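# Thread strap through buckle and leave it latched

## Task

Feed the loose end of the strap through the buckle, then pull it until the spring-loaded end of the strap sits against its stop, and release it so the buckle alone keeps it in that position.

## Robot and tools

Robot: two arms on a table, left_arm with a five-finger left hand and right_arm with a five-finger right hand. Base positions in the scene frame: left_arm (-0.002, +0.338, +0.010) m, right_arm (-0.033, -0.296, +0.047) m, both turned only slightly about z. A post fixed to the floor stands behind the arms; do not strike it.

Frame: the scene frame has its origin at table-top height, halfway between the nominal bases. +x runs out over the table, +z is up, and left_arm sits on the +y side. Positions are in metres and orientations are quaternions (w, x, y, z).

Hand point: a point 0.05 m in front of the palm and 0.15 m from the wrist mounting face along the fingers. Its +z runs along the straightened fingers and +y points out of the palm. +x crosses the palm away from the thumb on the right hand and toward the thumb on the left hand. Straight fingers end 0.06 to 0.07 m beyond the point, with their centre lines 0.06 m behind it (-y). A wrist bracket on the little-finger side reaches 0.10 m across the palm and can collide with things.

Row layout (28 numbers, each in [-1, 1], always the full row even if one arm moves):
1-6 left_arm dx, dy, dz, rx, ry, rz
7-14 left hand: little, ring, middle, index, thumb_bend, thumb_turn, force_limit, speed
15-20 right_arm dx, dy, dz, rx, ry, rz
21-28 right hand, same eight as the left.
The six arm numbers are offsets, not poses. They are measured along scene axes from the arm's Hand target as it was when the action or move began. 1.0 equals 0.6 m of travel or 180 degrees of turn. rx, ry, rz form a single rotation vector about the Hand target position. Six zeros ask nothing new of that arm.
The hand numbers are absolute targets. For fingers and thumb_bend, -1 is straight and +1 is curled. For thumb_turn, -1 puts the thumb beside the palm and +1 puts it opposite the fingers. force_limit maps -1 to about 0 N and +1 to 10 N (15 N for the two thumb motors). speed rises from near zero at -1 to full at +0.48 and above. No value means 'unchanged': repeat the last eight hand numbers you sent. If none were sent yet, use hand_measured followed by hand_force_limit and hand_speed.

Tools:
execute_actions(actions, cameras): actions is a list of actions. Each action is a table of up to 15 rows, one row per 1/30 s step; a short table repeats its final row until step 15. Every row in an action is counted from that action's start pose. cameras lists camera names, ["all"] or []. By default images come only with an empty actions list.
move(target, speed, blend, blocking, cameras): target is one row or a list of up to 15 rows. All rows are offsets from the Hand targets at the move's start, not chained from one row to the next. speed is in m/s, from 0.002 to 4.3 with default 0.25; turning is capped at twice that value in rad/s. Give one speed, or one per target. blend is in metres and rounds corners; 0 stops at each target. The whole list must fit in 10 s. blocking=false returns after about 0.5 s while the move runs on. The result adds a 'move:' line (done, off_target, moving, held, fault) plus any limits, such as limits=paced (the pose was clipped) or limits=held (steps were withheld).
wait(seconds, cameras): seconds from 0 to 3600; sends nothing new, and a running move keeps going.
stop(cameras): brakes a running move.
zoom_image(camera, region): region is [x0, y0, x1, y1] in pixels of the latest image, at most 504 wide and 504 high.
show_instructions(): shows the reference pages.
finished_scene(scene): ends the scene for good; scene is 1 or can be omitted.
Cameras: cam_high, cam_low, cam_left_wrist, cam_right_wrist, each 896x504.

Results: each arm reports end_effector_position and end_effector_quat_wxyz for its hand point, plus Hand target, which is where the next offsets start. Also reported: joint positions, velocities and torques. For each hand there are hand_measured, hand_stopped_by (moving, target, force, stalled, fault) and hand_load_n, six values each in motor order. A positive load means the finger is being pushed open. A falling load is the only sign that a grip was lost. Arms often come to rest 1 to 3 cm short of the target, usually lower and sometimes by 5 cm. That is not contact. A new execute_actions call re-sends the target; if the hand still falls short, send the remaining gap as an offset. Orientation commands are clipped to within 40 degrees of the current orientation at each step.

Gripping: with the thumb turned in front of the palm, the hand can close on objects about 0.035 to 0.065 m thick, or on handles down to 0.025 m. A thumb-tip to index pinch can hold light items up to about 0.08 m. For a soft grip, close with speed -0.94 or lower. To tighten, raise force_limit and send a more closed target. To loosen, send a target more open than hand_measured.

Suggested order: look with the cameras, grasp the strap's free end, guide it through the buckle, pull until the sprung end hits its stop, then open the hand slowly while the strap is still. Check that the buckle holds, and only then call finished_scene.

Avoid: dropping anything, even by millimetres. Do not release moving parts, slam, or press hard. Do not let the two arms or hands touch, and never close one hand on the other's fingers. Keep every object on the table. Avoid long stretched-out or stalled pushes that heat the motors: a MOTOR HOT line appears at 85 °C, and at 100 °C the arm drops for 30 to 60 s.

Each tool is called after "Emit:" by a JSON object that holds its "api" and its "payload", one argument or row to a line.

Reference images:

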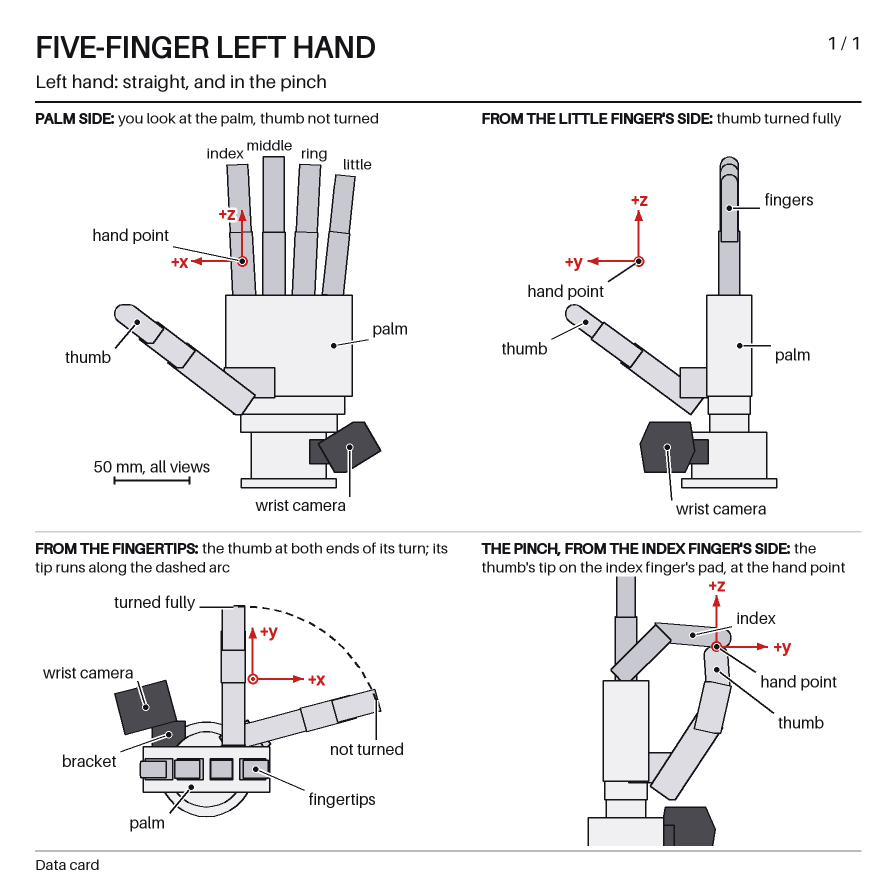

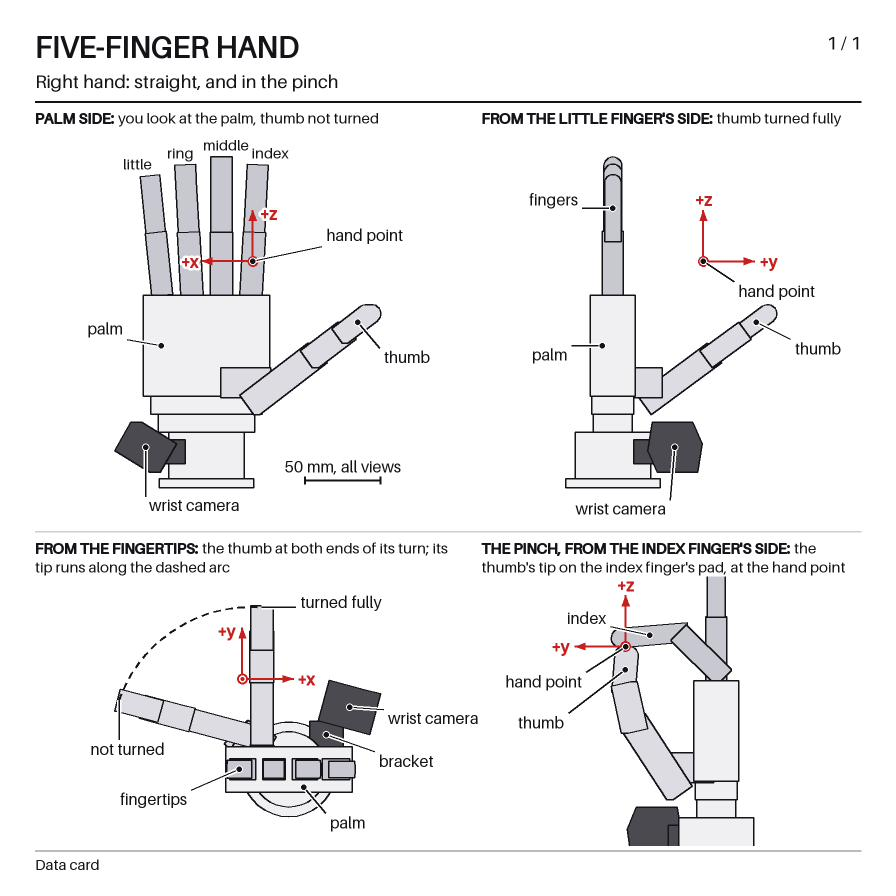

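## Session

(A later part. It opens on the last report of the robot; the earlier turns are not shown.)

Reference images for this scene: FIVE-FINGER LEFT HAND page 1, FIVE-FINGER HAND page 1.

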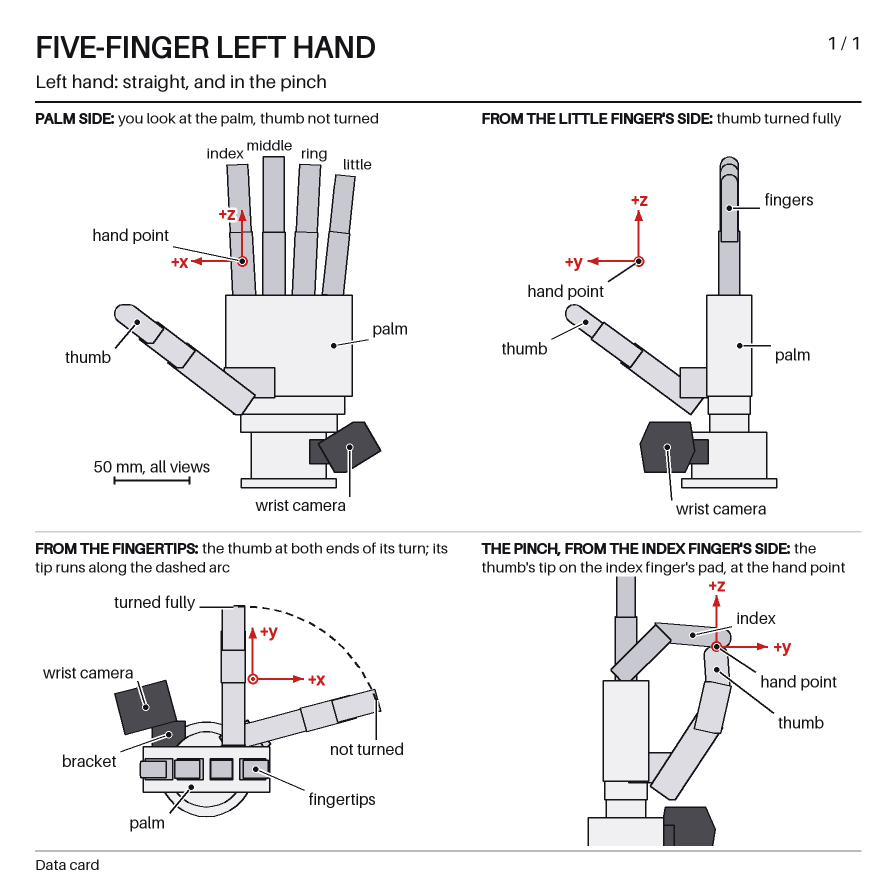

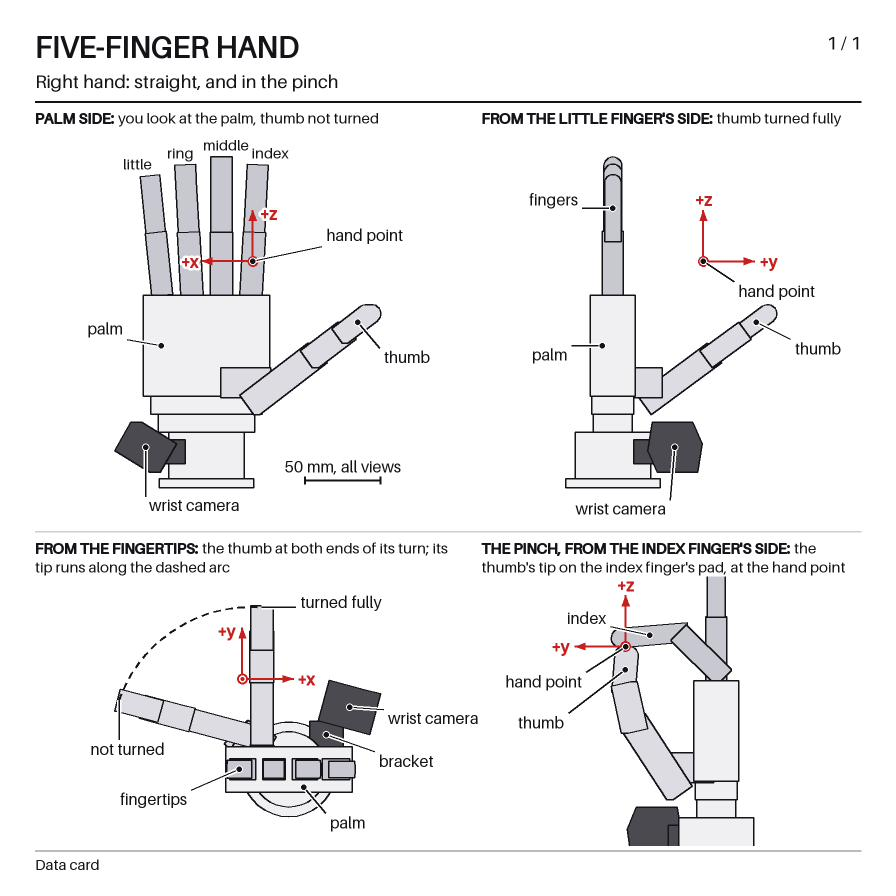

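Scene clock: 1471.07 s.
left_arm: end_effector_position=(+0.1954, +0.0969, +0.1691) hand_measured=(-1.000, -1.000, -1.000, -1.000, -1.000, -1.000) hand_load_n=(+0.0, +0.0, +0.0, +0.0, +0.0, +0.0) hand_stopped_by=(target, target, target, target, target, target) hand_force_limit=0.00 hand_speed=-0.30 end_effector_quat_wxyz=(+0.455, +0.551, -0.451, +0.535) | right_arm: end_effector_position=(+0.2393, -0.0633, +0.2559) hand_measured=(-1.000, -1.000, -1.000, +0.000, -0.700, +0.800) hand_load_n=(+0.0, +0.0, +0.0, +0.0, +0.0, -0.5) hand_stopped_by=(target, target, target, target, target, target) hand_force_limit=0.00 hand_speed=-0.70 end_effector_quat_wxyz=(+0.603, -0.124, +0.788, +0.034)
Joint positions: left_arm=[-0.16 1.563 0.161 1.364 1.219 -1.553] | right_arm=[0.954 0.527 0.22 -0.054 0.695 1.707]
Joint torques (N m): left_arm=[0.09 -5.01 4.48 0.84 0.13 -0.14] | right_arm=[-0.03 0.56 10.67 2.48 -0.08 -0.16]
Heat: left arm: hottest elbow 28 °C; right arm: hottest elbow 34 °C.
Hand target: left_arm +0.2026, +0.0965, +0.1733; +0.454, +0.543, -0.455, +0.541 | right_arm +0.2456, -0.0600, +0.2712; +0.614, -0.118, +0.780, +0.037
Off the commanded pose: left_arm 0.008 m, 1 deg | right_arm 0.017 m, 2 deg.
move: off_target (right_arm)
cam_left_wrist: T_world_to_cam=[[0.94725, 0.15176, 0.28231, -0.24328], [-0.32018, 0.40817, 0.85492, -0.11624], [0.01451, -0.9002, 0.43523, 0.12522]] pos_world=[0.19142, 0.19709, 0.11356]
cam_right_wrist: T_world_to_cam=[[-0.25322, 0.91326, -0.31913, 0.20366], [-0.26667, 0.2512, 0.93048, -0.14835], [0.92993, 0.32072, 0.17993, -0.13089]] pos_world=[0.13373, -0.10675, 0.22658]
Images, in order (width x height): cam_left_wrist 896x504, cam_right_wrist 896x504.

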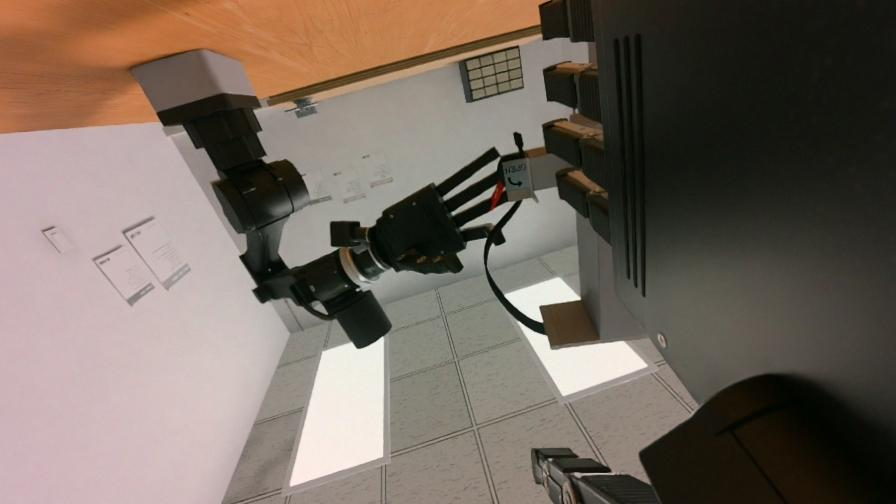

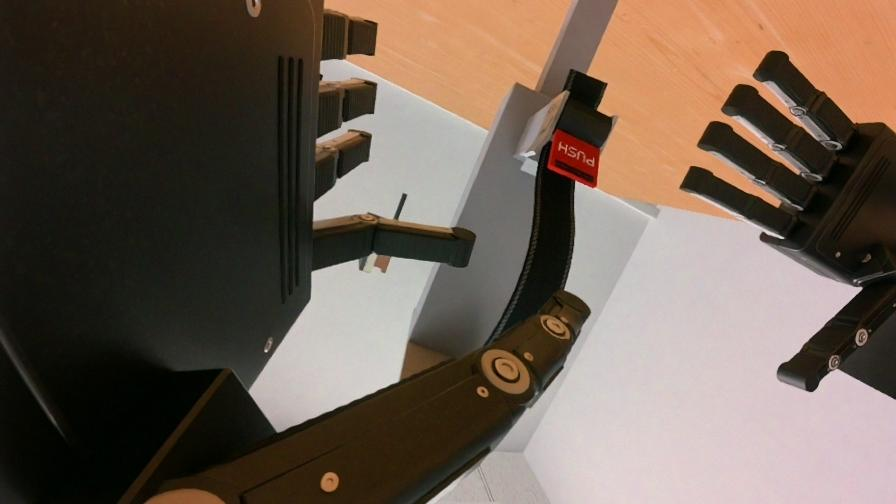

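Emit:
{"api": "move", "payload": {
  "target": [
    [0.0,0,0,0,0,0, -1,-1,-1,-1,-1,-1,0,-0.3, 0.0,0.07,0.02,0,0,0, -1,-1,-1,0.0,-0.7,0.8,0,-0.7]
  ],
  "speed": 0.06,
  "cameras": ["cam_right_wrist","cam_left_wrist"]
}}

Scene clock: 1476.77 s.
left_arm: end_effector_position=(+0.1954, +0.0969, +0.1691) hand_measured=(-1.000, -1.000, -1.000, -1.000, -1.000, -1.000) hand_load_n=(+0.0, +0.0, +0.0, +0.0, +0.0, +0.0) hand_stopped_by=(target, target, target, target, target, target) hand_force_limit=0.00 hand_speed=-0.30 end_effector_quat_wxyz=(+0.455, +0.551, -0.451, +0.535) | right_arm: end_effector_position=(+0.2388, -0.0358, +0.2392) hand_measured=(-1.000, -1.000, -1.000, +0.000, -0.700, +0.800) hand_load_n=(+0.0, +0.0, +0.0, +0.0, +0.0, +0.0) hand_stopped_by=(target, target, target, target, target, target) hand_force_limit=0.00 hand_speed=-0.70 end_effector_quat_wxyz=(+0.590, -0.146, +0.794, +0.002)
Joint positions: left_arm=[-0.16 1.563 0.161 1.364 1.219 -1.553] | right_arm=[1.052 0.694 0.261 -0.017 0.799 1.726]
Joint torques (N m): left_arm=[0.03 -4.95 4.46 0.84 0.12 -0.14] | right_arm=[2.14 -0.5 13.11 2.39 0.51 0.18]
Heat: left arm: hottest elbow 28 °C; right arm: hottest elbow 34 °C.
Hand target: left_arm +0.2026, +0.0965, +0.1733; +0.454, +0.543, -0.455, +0.541 | right_arm +0.2456, -0.0180, +0.2832; +0.614, -0.118, +0.780, +0.037
Off the commanded pose: left_arm 0.008 m, 1 deg | right_arm 0.048 m, 6 deg.
move: off_target (right_arm)
cam_left_wrist: T_world_to_cam=[[0.94725, 0.15176, 0.28231, -0.24328], [-0.32018, 0.40817, 0.85492, -0.11624], [0.01451, -0.9002, 0.43523, 0.12522]] pos_world=[0.19142, 0.19709, 0.11356]
cam_right_wrist: T_world_to_cam=[[-0.25681, 0.886, -0.38609, 0.18888], [-0.24907, 0.32532, 0.91221, -0.1371], [0.93382, 0.33042, 0.13713, -0.12652]] pos_world=[0.13251, -0.08094, 0.21534]
Images, in order (width x height): cam_left_wrist 896x504, cam_right_wrist 896x504.

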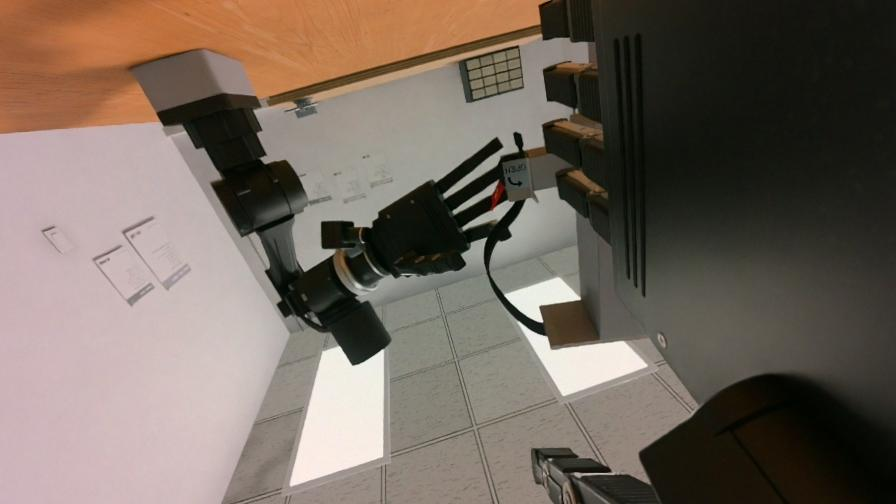

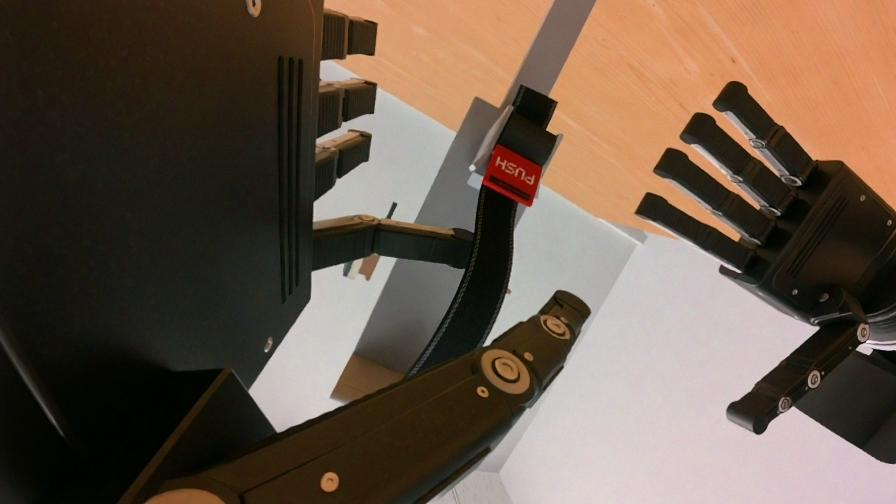

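Emit:
{"api": "move", "payload": {
  "target": [
    [0.0,0,0,0,0,0, -1,-1,-1,-1,-1,-1,0,-0.3, -0.003,0.027,0.02,0,0,0, -1,-1,-1,0.0,-0.7,0.8,0,-0.7]
  ],
  "speed": 0.06,
  "cameras": ["cam_right_wrist","cam_left_wrist"]
}}

Scene clock: 1480.50 s.
left_arm: end_effector_position=(+0.1954, +0.0969, +0.1691) hand_measured=(-1.000, -1.000, -1.000, -1.000, -1.000, -1.000) hand_load_n=(+0.0, +0.0, +0.0, +0.0, +0.0, +0.0) hand_stopped_by=(target, target, target, target, target, target) hand_force_limit=0.00 hand_speed=-0.30 end_effector_quat_wxyz=(+0.455, +0.551, -0.451, +0.535) | right_arm: end_effector_position=(+0.2369, -0.0151, +0.2579) hand_measured=(-1.000, -1.000, -1.000, +0.000, -0.700, +0.800) hand_load_n=(+0.0, +0.0, +0.0, +0.0, +0.0, +0.0) hand_stopped_by=(target, target, target, target, target, target) hand_force_limit=0.00 hand_speed=-0.70 end_effector_quat_wxyz=(+0.597, -0.145, +0.789, +0.012)
Joint positions: left_arm=[-0.16 1.563 0.161 1.364 1.219 -1.553] | right_arm=[1.105 0.74 0.315 -0.017 0.839 1.747]
Joint torques (N m): left_arm=[0.09 -5.01 4.48 0.84 0.13 -0.14] | right_arm=[2.14 -1.03 13 1.51 0.54 0.18]
Heat: left arm: hottest elbow 28 °C; right arm: hottest elbow 34 °C.
Hand target: left_arm +0.2026, +0.0965, +0.1733; +0.454, +0.543, -0.455, +0.541 | right_arm +0.2438, -0.0018, +0.2952; +0.614, -0.118, +0.780, +0.037
Off the commanded pose: left_arm 0.008 m, 1 deg | right_arm 0.040 m, 5 deg.
move: off_target (right_arm)
cam_left_wrist: T_world_to_cam=[[0.94725, 0.15176, 0.28231, -0.24328], [-0.32018, 0.40817, 0.85492, -0.11624], [0.01451, -0.9002, 0.43523, 0.12522]] pos_world=[0.19142, 0.19709, 0.11356]
cam_right_wrist: T_world_to_cam=[[-0.25988, 0.89048, -0.37352, 0.17487], [-0.26577, 0.30592, 0.91421, -0.15817], [0.92835, 0.33685, 0.15716, -0.13801]] pos_world=[0.13153, -0.06084, 0.23161]
Images, in order (width x height): cam_left_wrist 896x504, cam_right_wrist 896x504.

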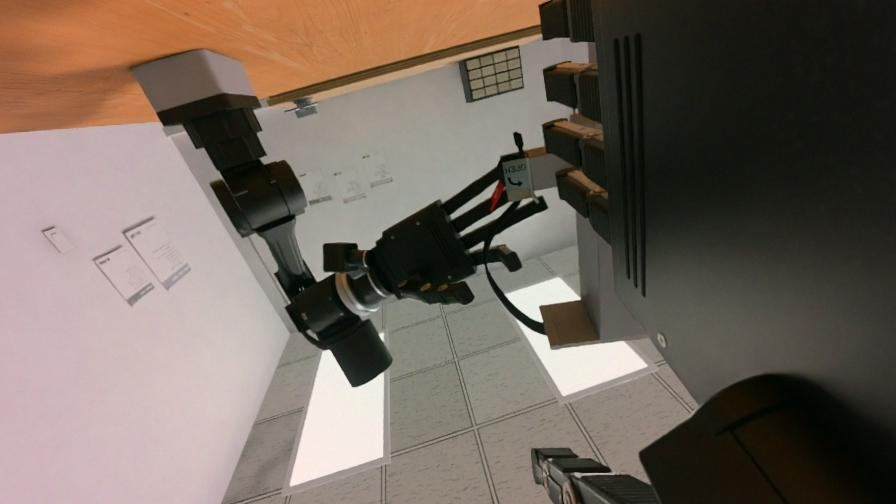

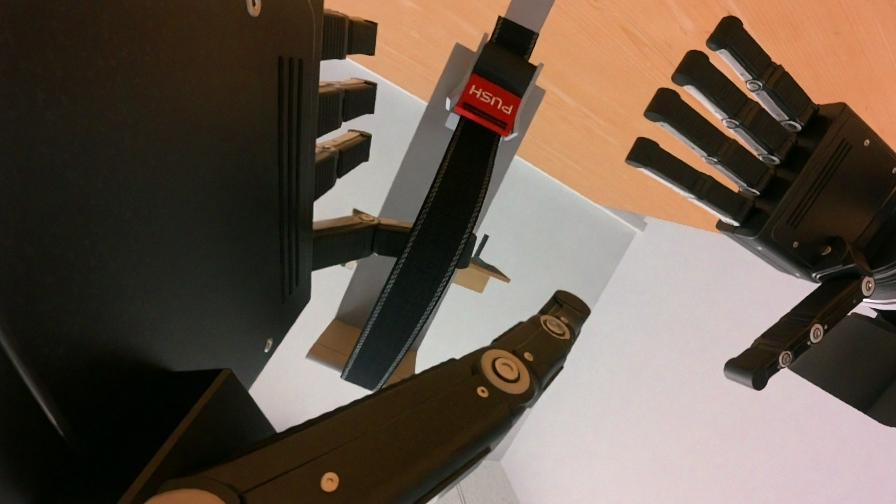

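Emit:
{"api": "move", "payload": {
  "target": [
    [0.0,0,0,0,0,0, -1,-1,-1,-1,-1,-1,0,-0.3, -0.015,-0.008,-0.02,0,0,0, -1,-1,-1,0.0,-0.7,0.8,0,-0.7]
  ],
  "speed": 0.06,
  "cameras": ["cam_right_wrist","cam_left_wrist"]
}}

Emit:
{"api": "zoom_image", "payload": {
  "camera": "cam_left_wrist",
  "region": [400, 160, 620, 360]
}}

Scene clock: 1488.77 s.
left_arm: end_effector_position=(+0.1954, +0.0969, +0.1691) hand_measured=(-1.000, -1.000, -1.000, -1.000, -1.000, -1.000) hand_load_n=(+0.0, +0.0, +0.5, +0.0, +0.0, +0.0) hand_stopped_by=(target, target, target, target, target, target) hand_force_limit=0.00 hand_speed=-0.30 end_effector_quat_wxyz=(+0.455, +0.551, -0.451, +0.535) | right_arm: end_effector_position=(+0.2329, -0.0128, +0.2600) hand_measured=(-1.000, -1.000, -1.000, +0.000, -0.700, +0.800) hand_load_n=(+0.0, +0.0, +0.0, +0.0, +0.0, +0.0) hand_stopped_by=(target, target, target, target, target, target) hand_force_limit=0.00 hand_speed=-0.70 end_effector_quat_wxyz=(+0.601, -0.141, +0.787, +0.014)
Joint positions: left_arm=[-0.16 1.563 0.161 1.364 1.219 -1.553] | right_arm=[1.129 0.74 0.315 -0.017 0.863 1.763]
Joint torques (N m): left_arm=[0.09 -5.07 4.49 0.83 0.13 -0.14] | right_arm=[2.2 -1.61 10.47 2.06 0.56 0.17]
Heat: left arm: hottest elbow 28 °C; right arm: hottest elbow 35 °C.
Hand target: left_arm +0.2026, +0.0965, +0.1733; +0.454, +0.543, -0.455, +0.541 | right_arm +0.2348, -0.0066, +0.2832; +0.614, -0.118, +0.780, +0.037
Off the commanded pose: left_arm 0.008 m, 1 deg | right_arm 0.024 m, 4 deg.
move: off_target (right_arm)
cam_left_wrist: T_world_to_cam=[[0.94725, 0.15176, 0.28231, -0.24328], [-0.32018, 0.40817, 0.85492, -0.11624], [0.01451, -0.9002, 0.43523, 0.12522]] pos_world=[0.19142, 0.19709, 0.11356]
cam_right_wrist: T_world_to_cam=[[-0.25571, 0.89455, -0.36659, 0.16987], [-0.27107, 0.29764, 0.91539, -0.16104], [0.92797, 0.33344, 0.16637, -0.13767]] pos_world=[0.12754, -0.05812, 0.23259]
Images, in order (width x height): cam_left_wrist 896x504, cam_right_wrist 896x504.

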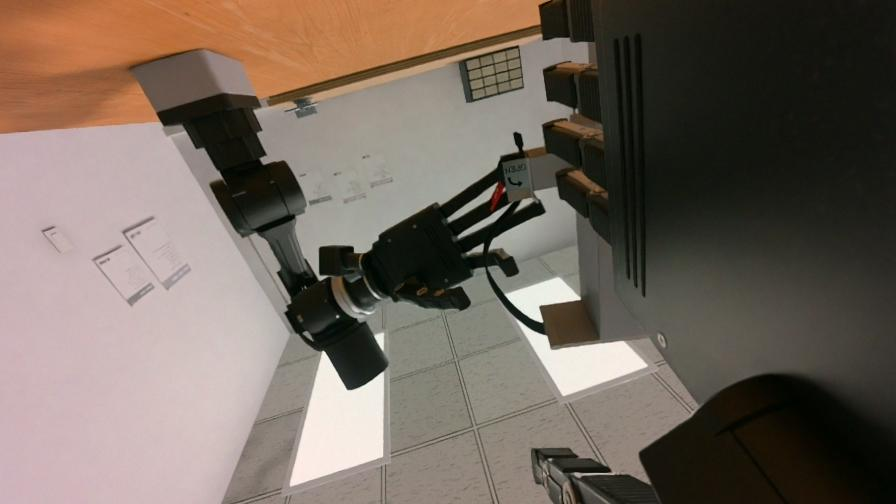

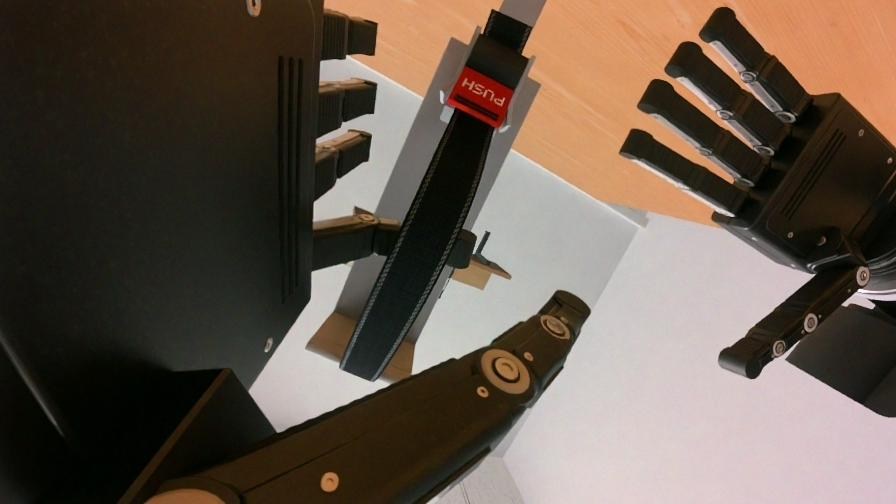

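Scaled by 2.291.

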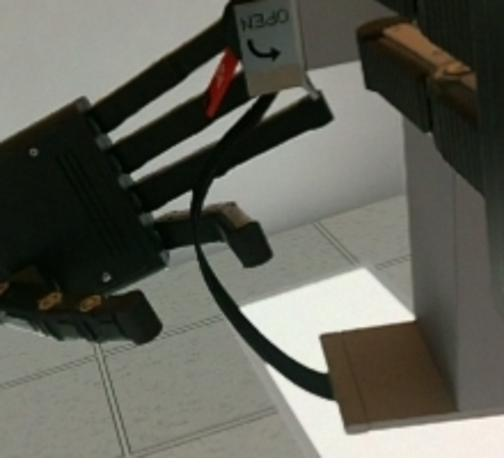

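Emit:
{"api": "move", "payload": {
  "target": [
    [0.0,0,0,0,0,0, -1,-1,-1,-1,-1,-1,0,-0.3, 0.0,-0.035,-0.01,0,0,0, -1,-1,-1,0.0,-0.7,0.8,0,-0.7]
  ],
  "speed": 0.06,
  "cameras": ["cam_right_wrist","cam_left_wrist"]
}}

Scene clock: 1494.77 s.
left_arm: end_effector_position=(+0.1954, +0.0969, +0.1691) hand_measured=(-1.000, -1.000, -1.000, -1.000, -1.000, -1.000) hand_load_n=(+0.0, +0.0, +0.0, +0.0, +0.0, +0.0) hand_stopped_by=(target, target, target, target, target, target) hand_force_limit=0.00 hand_speed=-0.30 end_effector_quat_wxyz=(+0.455, +0.551, -0.451, +0.535) | right_arm: end_effector_position=(+0.2341, -0.0228, +0.2772) hand_measured=(-1.000, -1.000, -1.000, +0.000, -0.700, +0.800) hand_load_n=(+0.0, +0.0, +0.0, +0.0, +0.0, -0.5) hand_stopped_by=(target, target, target, target, target, target) hand_force_limit=0.00 hand_speed=-0.70 end_effector_quat_wxyz=(+0.611, -0.123, +0.781, +0.036)
Joint positions: left_arm=[-0.16 1.563 0.161 1.364 1.219 -1.553] | right_arm=[1.1 0.671 0.306 -0.017 0.833 1.763]
Joint torques (N m): left_arm=[0.26 -5.01 4.48 0.81 0.12 -0.13] | right_arm=[-0.03 -1.9 8.01 1.52 -0.04 -0.05]
Heat: left arm: hottest elbow 28 °C; right arm: hottest elbow 34 °C.
Hand target: left_arm +0.2026, +0.0965, +0.1733; +0.454, +0.543, -0.455, +0.541 | right_arm +0.2348, -0.0276, +0.2772; +0.614, -0.118, +0.780, +0.037
Off the commanded pose: left_arm 0.008 m, 1 deg | right_arm 0.005 m, 1 deg.
move: done
cam_left_wrist: T_world_to_cam=[[0.94725, 0.15176, 0.28231, -0.24328], [-0.32018, 0.40817, 0.85492, -0.11624], [0.01451, -0.9002, 0.43523, 0.12522]] pos_world=[0.19142, 0.19709, 0.11356]
cam_right_wrist: T_world_to_cam=[[-0.24933, 0.91494, -0.31736, 0.17061], [-0.28575, 0.24361, 0.92682, -0.17446], [0.9253, 0.32177, 0.20071, -0.14749]] pos_world=[0.12916, -0.06614, 0.24544]
Images, in order (width x height): cam_left_wrist 896x504, cam_right_wrist 896x504.

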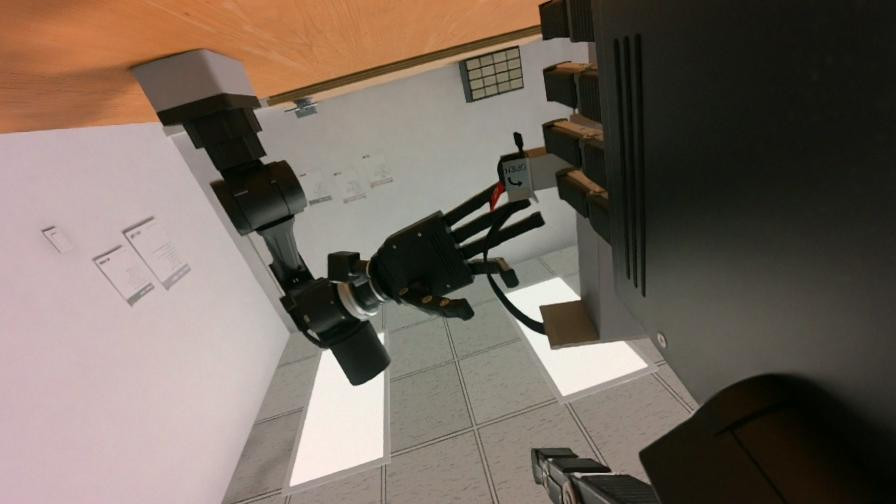

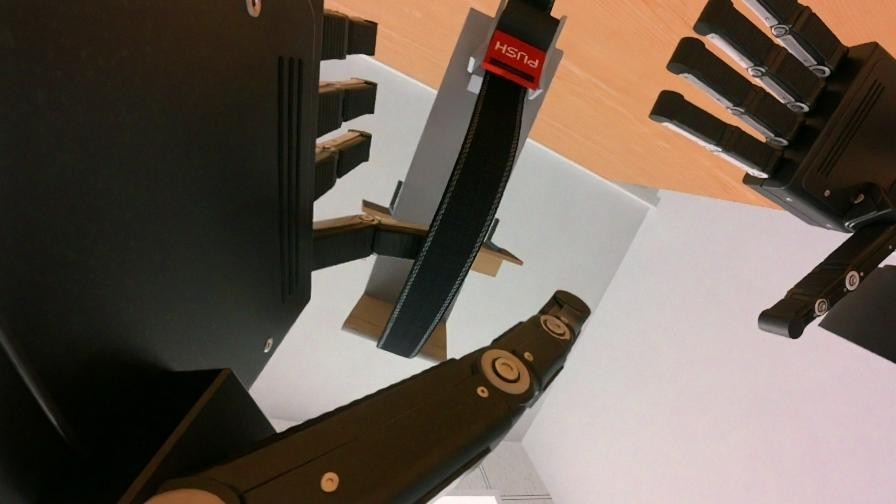

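Emit:
{"api": "move", "payload": {
  "target": [
    [0.0,0,0,0,0,0, -1,-1,-1,-1,-1,-1,0,-0.3, -0.01,-0.002,-0.037,0,0,0, -1,-1,-1,0.0,-0.7,0.8,0,-0.7]
  ],
  "speed": 0.06,
  "cameras": ["cam_right_wrist","cam_left_wrist"]
}}

Emit:
{"api": "zoom_image", "payload": {
  "camera": "cam_left_wrist",
  "region": [400, 160, 620, 360]
}}

Scene clock: 1499.23 s.
left_arm: end_effector_position=(+0.1954, +0.0969, +0.1691) hand_measured=(-1.000, -1.000, -1.000, -1.000, -1.000, -1.000) hand_load_n=(+0.0, +0.0, +0.0, +0.0, -0.5, +0.0) hand_stopped_by=(target, target, target, target, target, target) hand_force_limit=0.00 hand_speed=-0.30 end_effector_quat_wxyz=(+0.455, +0.551, -0.451, +0.535) | right_arm: end_effector_position=(+0.2320, -0.0307, +0.2548) hand_measured=(-1.000, -1.000, -1.000, +0.000, -0.700, +0.800) hand_load_n=(+0.0, +0.0, +0.0, +0.0, +0.0, -0.5) hand_stopped_by=(target, target, target, target, target, target) hand_force_limit=0.00 hand_speed=-0.70 end_effector_quat_wxyz=(+0.609, -0.123, +0.783, +0.028)
Joint positions: left_arm=[-0.16 1.563 0.161 1.364 1.219 -1.553] | right_arm=[1.1 0.682 0.253 0.032 0.843 1.763]
Joint torques (N m): left_arm=[0.15 -5.01 4.45 0.81 0.13 -0.14] | right_arm=[2.02 -0.44 7.79 2.39 0.52 0.07]
Heat: left arm: hottest elbow 28 °C; right arm: hottest elbow 34 °C.
Hand target: left_arm +0.2026, +0.0965, +0.1733; +0.454, +0.543, -0.455, +0.541 | right_arm +0.2288, -0.0288, +0.2550; +0.614, -0.118, +0.780, +0.037
Off the commanded pose: left_arm 0.008 m, 1 deg | right_arm 0.004 m, 1 deg.
move: done
cam_left_wrist: T_world_to_cam=[[0.94725, 0.15176, 0.28231, -0.24328], [-0.32018, 0.40817, 0.85492, -0.11624], [0.01451, -0.9002, 0.43523, 0.12522]] pos_world=[0.19142, 0.19709, 0.11356]
cam_right_wrist: T_world_to_cam=[[-0.24119, 0.91281, -0.32955, 0.17149], [-0.28054, 0.25949, 0.9241, -0.15246], [0.92905, 0.31533, 0.1935, -0.13773]] pos_world=[0.12655, -0.07354, 0.22405]
Images, in order (width x height): cam_left_wrist 896x504, cam_right_wrist 896x504.

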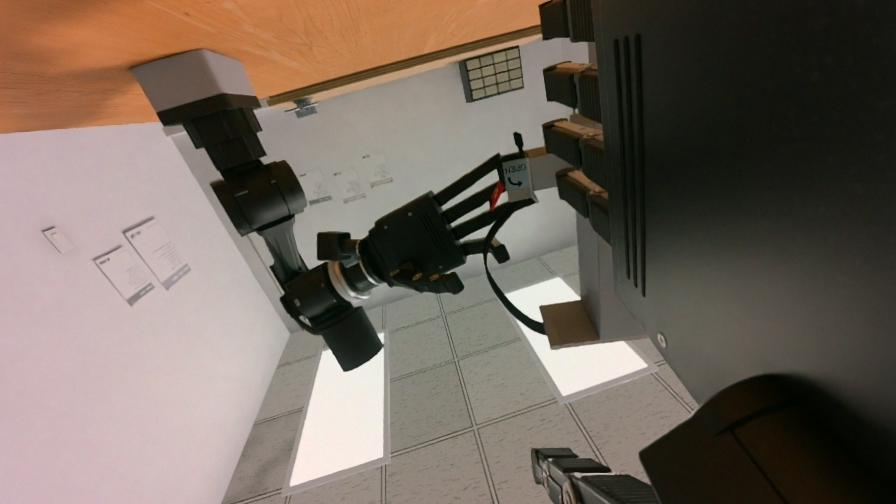

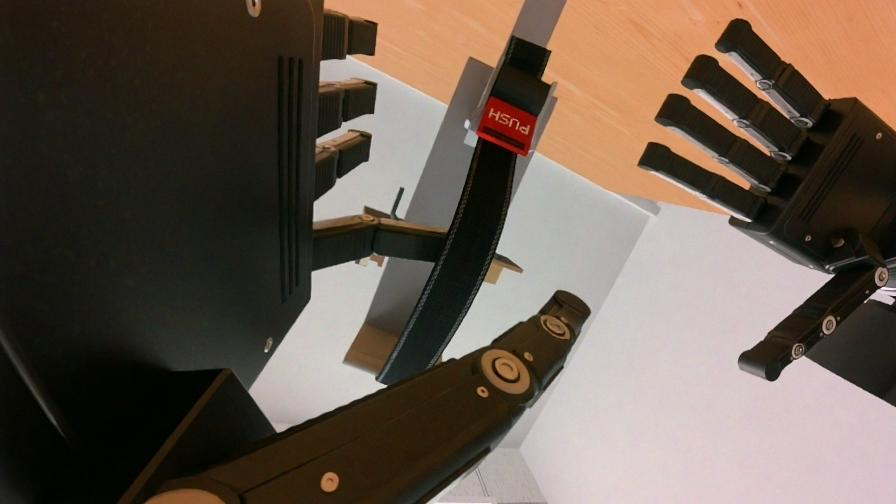

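Scaled by 2.291.

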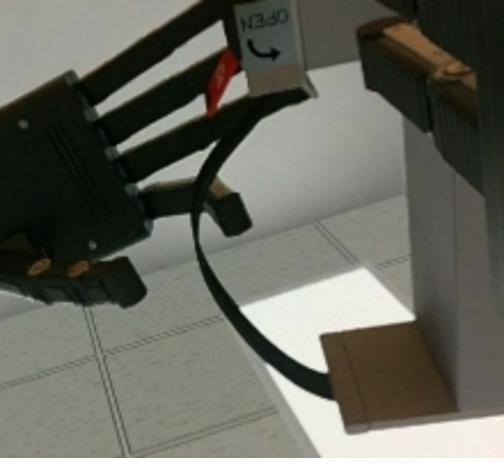

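Emit:
{"api": "move", "payload": {
  "target": [
    [0.0,0,0,0,0,0, -1,-1,-1,-1,-1,-1,0,-0.3, 0,0,0,0,0,0, -1,-1,-1,0.0,0.02,0.8,0,-0.75],
    [0.0,0,0,0,0,0, -1,-1,-1,-1,-1,-1,0,-0.3, 0,0,0,0,0,0, -1,-1,-1,0.4,0.02,0.8,0,-0.85]
  ],
  "speed": 0.06,
  "cameras": ["cam_right_wrist","cam_left_wrist"]
}}

Emit:
{"api": "zoom_image", "payload": {
  "camera": "cam_left_wrist",
  "region": [400, 160, 620, 360]
}}

Scene clock: 1508.23 s.
left_arm: end_effector_position=(+0.1954, +0.0969, +0.1691) hand_measured=(-1.000, -1.000, -1.000, -1.000, -1.000, -1.000) hand_load_n=(+0.0, +0.0, +0.0, +0.0, +0.0, +0.0) hand_stopped_by=(target, target, target, target, target, target) hand_force_limit=0.00 hand_speed=-0.30 end_effector_quat_wxyz=(+0.455, +0.551, -0.451, +0.535) | right_arm: end_effector_position=(+0.2321, -0.0309, +0.2525) hand_measured=(-1.000, -1.000, -1.000, +0.206, +0.020, +0.800) hand_load_n=(+0.0, +0.0, +0.0, +5.5, +1.5, +0.0) hand_stopped_by=(target, target, target, force, target, target) hand_force_limit=0.00 hand_speed=-0.85 end_effector_quat_wxyz=(+0.608, -0.124, +0.784, +0.025)
Joint positions: left_arm=[-0.16 1.563 0.161 1.364 1.219 -1.553] | right_arm=[1.1 0.686 0.252 0.032 0.845 1.763]
Joint torques (N m): left_arm=[0.03 -4.89 4.48 0.85 0.13 -0.14] | right_arm=[2.02 -0.73 7.94 2.4 0.45 0.07]
Heat: left arm: hottest elbow 28 °C; right arm: hottest elbow 34 °C.
Hand target: left_arm +0.2026, +0.0965, +0.1733; +0.454, +0.543, -0.455, +0.541 | right_arm +0.2288, -0.0288, +0.2550; +0.614, -0.118, +0.780, +0.037
Off the commanded pose: left_arm 0.008 m, 1 deg | right_arm 0.005 m, 2 deg.
move: done
cam_left_wrist: T_world_to_cam=[[0.94725, 0.15176, 0.28231, -0.24328], [-0.32018, 0.40817, 0.85492, -0.11624], [0.01451, -0.9002, 0.43523, 0.12522]] pos_world=[0.19142, 0.19709, 0.11356]
cam_right_wrist: T_world_to_cam=[[-0.24064, 0.91125, -0.33422, 0.1719], [-0.27809, 0.26518, 0.92323, -0.15035], [0.92992, 0.31511, 0.1896, -0.13656]] pos_world=[0.12655, -0.07375, 0.22216]
Images, in order (width x height): cam_left_wrist 896x504, cam_right_wrist 896x504.

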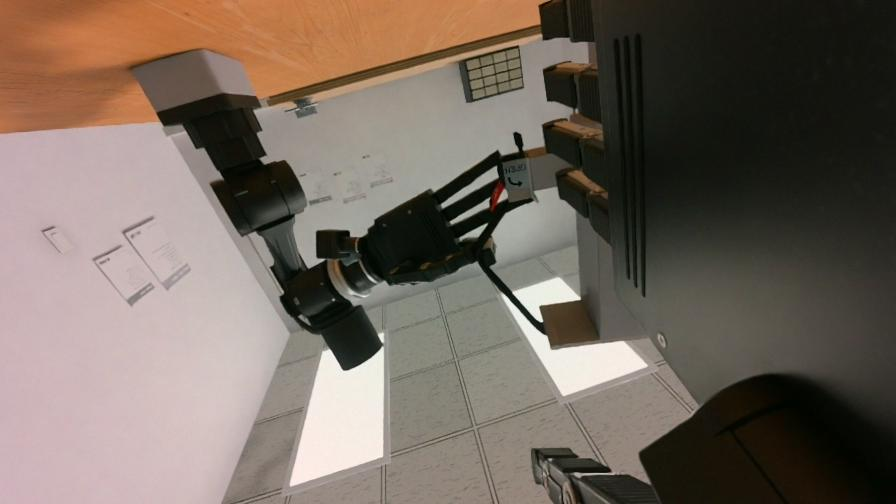

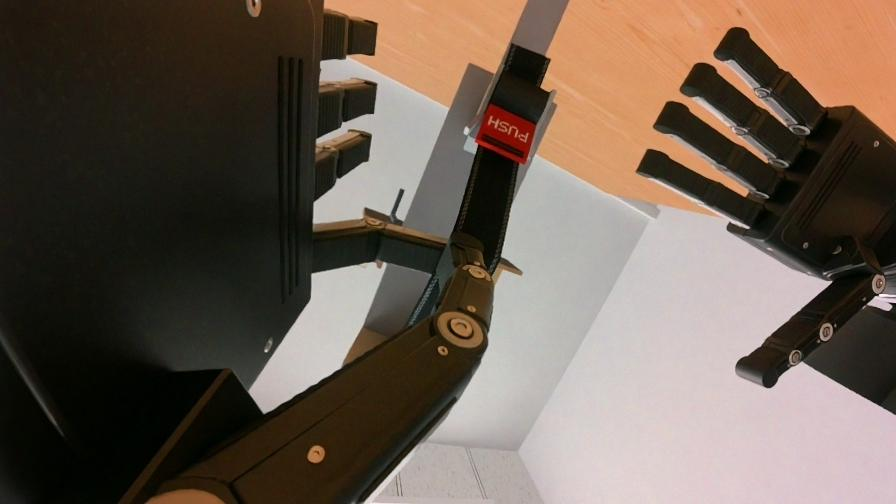

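Scaled by 2.291.

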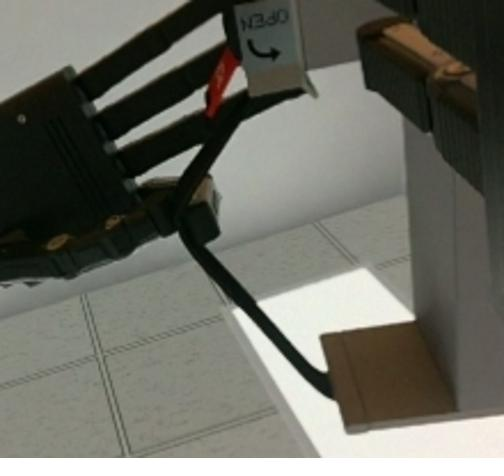

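Emit:
{"api": "move", "payload": {
  "target": [
    [0.0,0,0,0,0,0, -1,-1,-1,-1,-1,-1,0,-0.3, 0.0,0,0.04,0,0,0, -1,-1,-1,0.4,0.02,0.8,0,-0.85],
    [0.0,0,0,0,0,0, -1,-1,-1,-1,-1,-1,0,-0.3, 0.05,0.012,0.05,0,0,0, -1,-1,-1,0.4,0.02,0.8,0,-0.85]
  ],
  "speed": 0.06,
  "cameras": ["cam_right_wrist","cam_left_wrist"]
}}

Scene clock: 1515.70 s.
left_arm: end_effector_position=(+0.1954, +0.0969, +0.1691) hand_measured=(-1.000, -1.000, -1.000, -1.000, -1.000, -1.000) hand_load_n=(+0.5, +0.0, +0.0, +0.0, +0.0, +0.0) hand_stopped_by=(target, target, target, target, target, target) hand_force_limit=0.00 hand_speed=-0.30 end_effector_quat_wxyz=(+0.455, +0.551, -0.451, +0.535) | right_arm: end_effector_position=(+0.2456, -0.0317, +0.2474) hand_measured=(-1.000, -1.000, -1.000, +0.204, +0.020, +0.800) hand_load_n=(+0.0, +0.0, +0.0, +5.0, +1.5, +0.0) hand_stopped_by=(target, target, target, force, target, target) hand_force_limit=0.00 hand_speed=-0.85 end_effector_quat_wxyz=(+0.593, -0.136, +0.794, +0.022)
Joint positions: left_arm=[-0.16 1.563 0.161 1.364 1.219 -1.553] | right_arm=[1.022 0.711 0.272 0.02 0.754 1.735]
Joint torques (N m): left_arm=[0.15 -5.01 4.45 0.85 0.13 -0.14] | right_arm=[-0.09 -0.62 12.83 2.33 -0.04 -0.18]
Heat: left arm: hottest elbow 28 °C; right arm: hottest elbow 34 °C.
Hand target: left_arm +0.2026, +0.0965, +0.1733; +0.454, +0.543, -0.455, +0.541 | right_arm +0.2588, -0.0216, +0.2850; +0.614, -0.118, +0.780, +0.037
Off the commanded pose: left_arm 0.008 m, 1 deg | right_arm 0.041 m, 4 deg.
move: off_target (right_arm)
cam_left_wrist: T_world_to_cam=[[0.94725, 0.15176, 0.28231, -0.24328], [-0.32018, 0.40817, 0.85492, -0.11624], [0.01451, -0.9002, 0.43523, 0.12522]] pos_world=[0.19142, 0.19709, 0.11356]
cam_right_wrist: T_world_to_cam=[[-0.26357, 0.90049, -0.34589, 0.18238], [-0.2497, 0.28266, 0.92615, -0.14887], [0.93176, 0.33048, 0.15035, -0.13814]] pos_world=[0.13961, -0.0765, 0.22173]
Images, in order (width x height): cam_left_wrist 896x504, cam_right_wrist 896x504.

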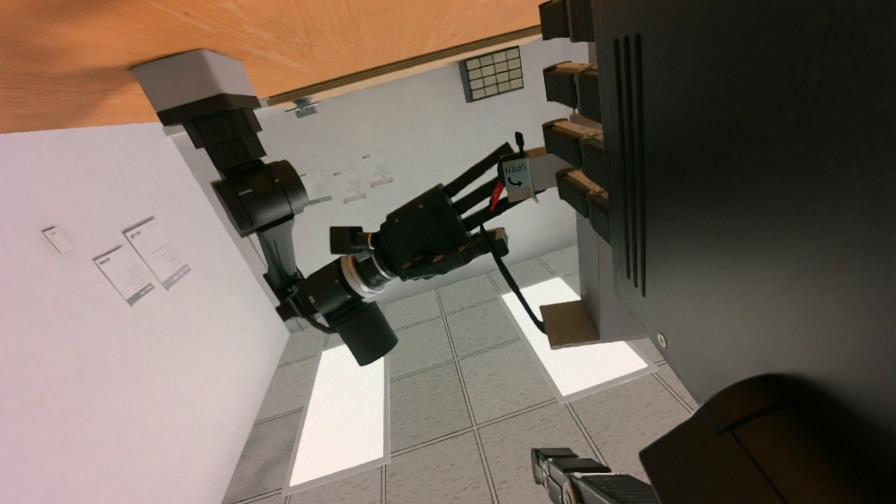

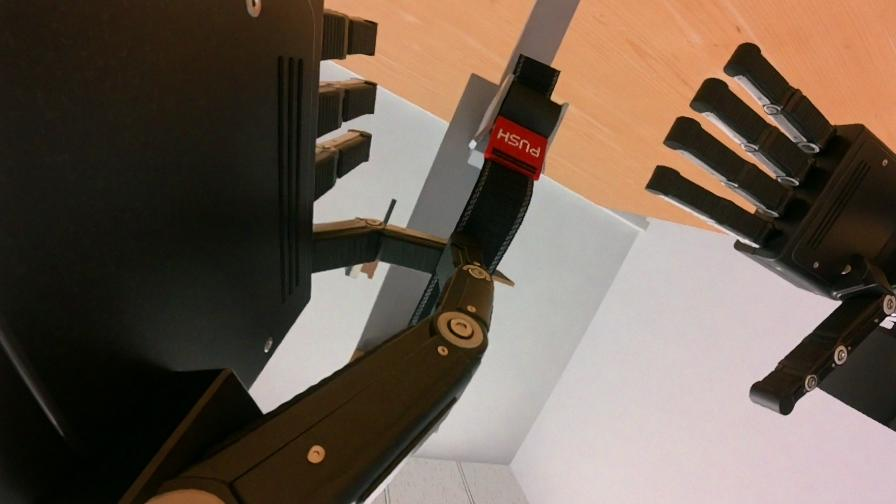

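Emit:
{"api": "move", "payload": {
  "target": [
    [0.0,0,0,0,0,0, -1,-1,-1,-1,-1,-1,0,-0.3, 0.03,0.03,0.025,0,0,0, -1,-1,-1,0.4,0.02,0.8,0,-0.85]
  ],
  "speed": 0.06,
  "cameras": ["cam_right_wrist","cam_left_wrist"]
}}

Scene clock: 1521.33 s.
left_arm: end_effector_position=(+0.1954, +0.0969, +0.1691) hand_measured=(-1.000, -1.000, -1.000, -1.000, -1.000, -1.000) hand_load_n=(+0.0, -0.5, +0.0, +0.0, +0.0, +0.0) hand_stopped_by=(target, target, target, target, target, target) hand_force_limit=0.00 hand_speed=-0.30 end_effector_quat_wxyz=(+0.455, +0.551, -0.451, +0.535) | right_arm: end_effector_position=(+0.2638, -0.0166, +0.2593) hand_measured=(-1.000, -1.000, -1.000, +0.204, +0.020, +0.800) hand_load_n=(+0.0, +0.0, +0.0, +5.0, +1.5, +0.0) hand_stopped_by=(target, target, target, force, target, target) hand_force_limit=0.00 hand_speed=-0.85 end_effector_quat_wxyz=(+0.590, -0.135, +0.796, +0.018)
Joint positions: left_arm=[-0.16 1.563 0.161 1.364 1.219 -1.553] | right_arm=[0.993 0.797 0.339 0.038 0.733 1.723]
Joint torques (N m): left_arm=[0.09 -5.01 4.46 0.83 0.12 -0.14] | right_arm=[-0.03 -1.44 13.09 2.44 -0.05 -0.17]
Heat: left arm: hottest elbow 28 °C; right arm: hottest elbow 34 °C.
Hand target: left_arm +0.2026, +0.0965, +0.1733; +0.454, +0.543, -0.455, +0.541 | right_arm +0.2768, -0.0036, +0.3000; +0.614, -0.118, +0.780, +0.037
Off the commanded pose: left_arm 0.008 m, 1 deg | right_arm 0.045 m, 4 deg.
move: off_target (right_arm)
cam_left_wrist: T_world_to_cam=[[0.94725, 0.15176, 0.28231, -0.24328], [-0.32018, 0.40817, 0.85492, -0.11624], [0.01451, -0.9002, 0.43523, 0.12522]] pos_world=[0.19142, 0.19709, 0.11356]
cam_right_wrist: T_world_to_cam=[[-0.26004, 0.89967, -0.35067, 0.17805], [-0.24348, 0.29034, 0.92543, -0.1609], [0.9344, 0.32603, 0.14355, -0.16093]] pos_world=[0.1575, -0.061, 0.23444]
Images, in order (width x height): cam_left_wrist 896x504, cam_right_wrist 896x504.

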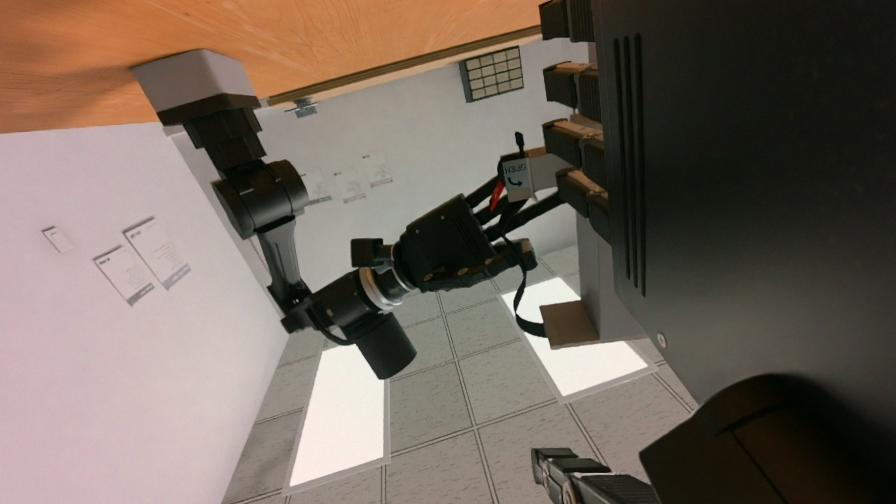

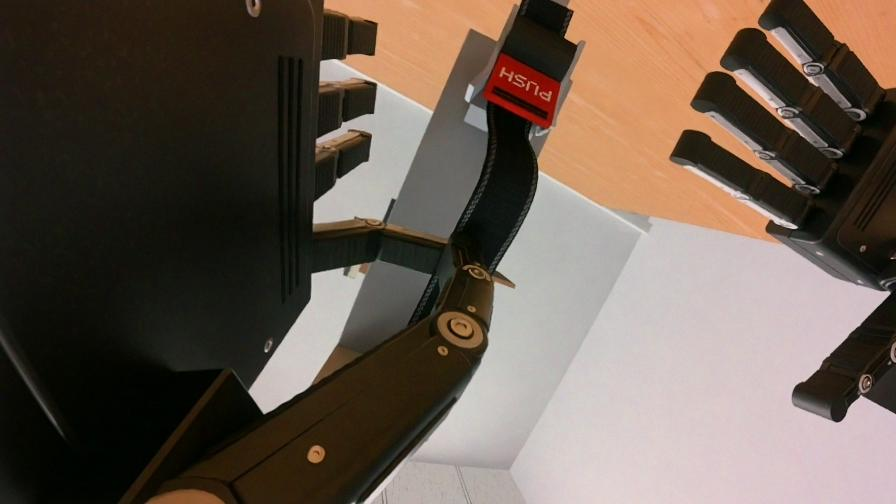

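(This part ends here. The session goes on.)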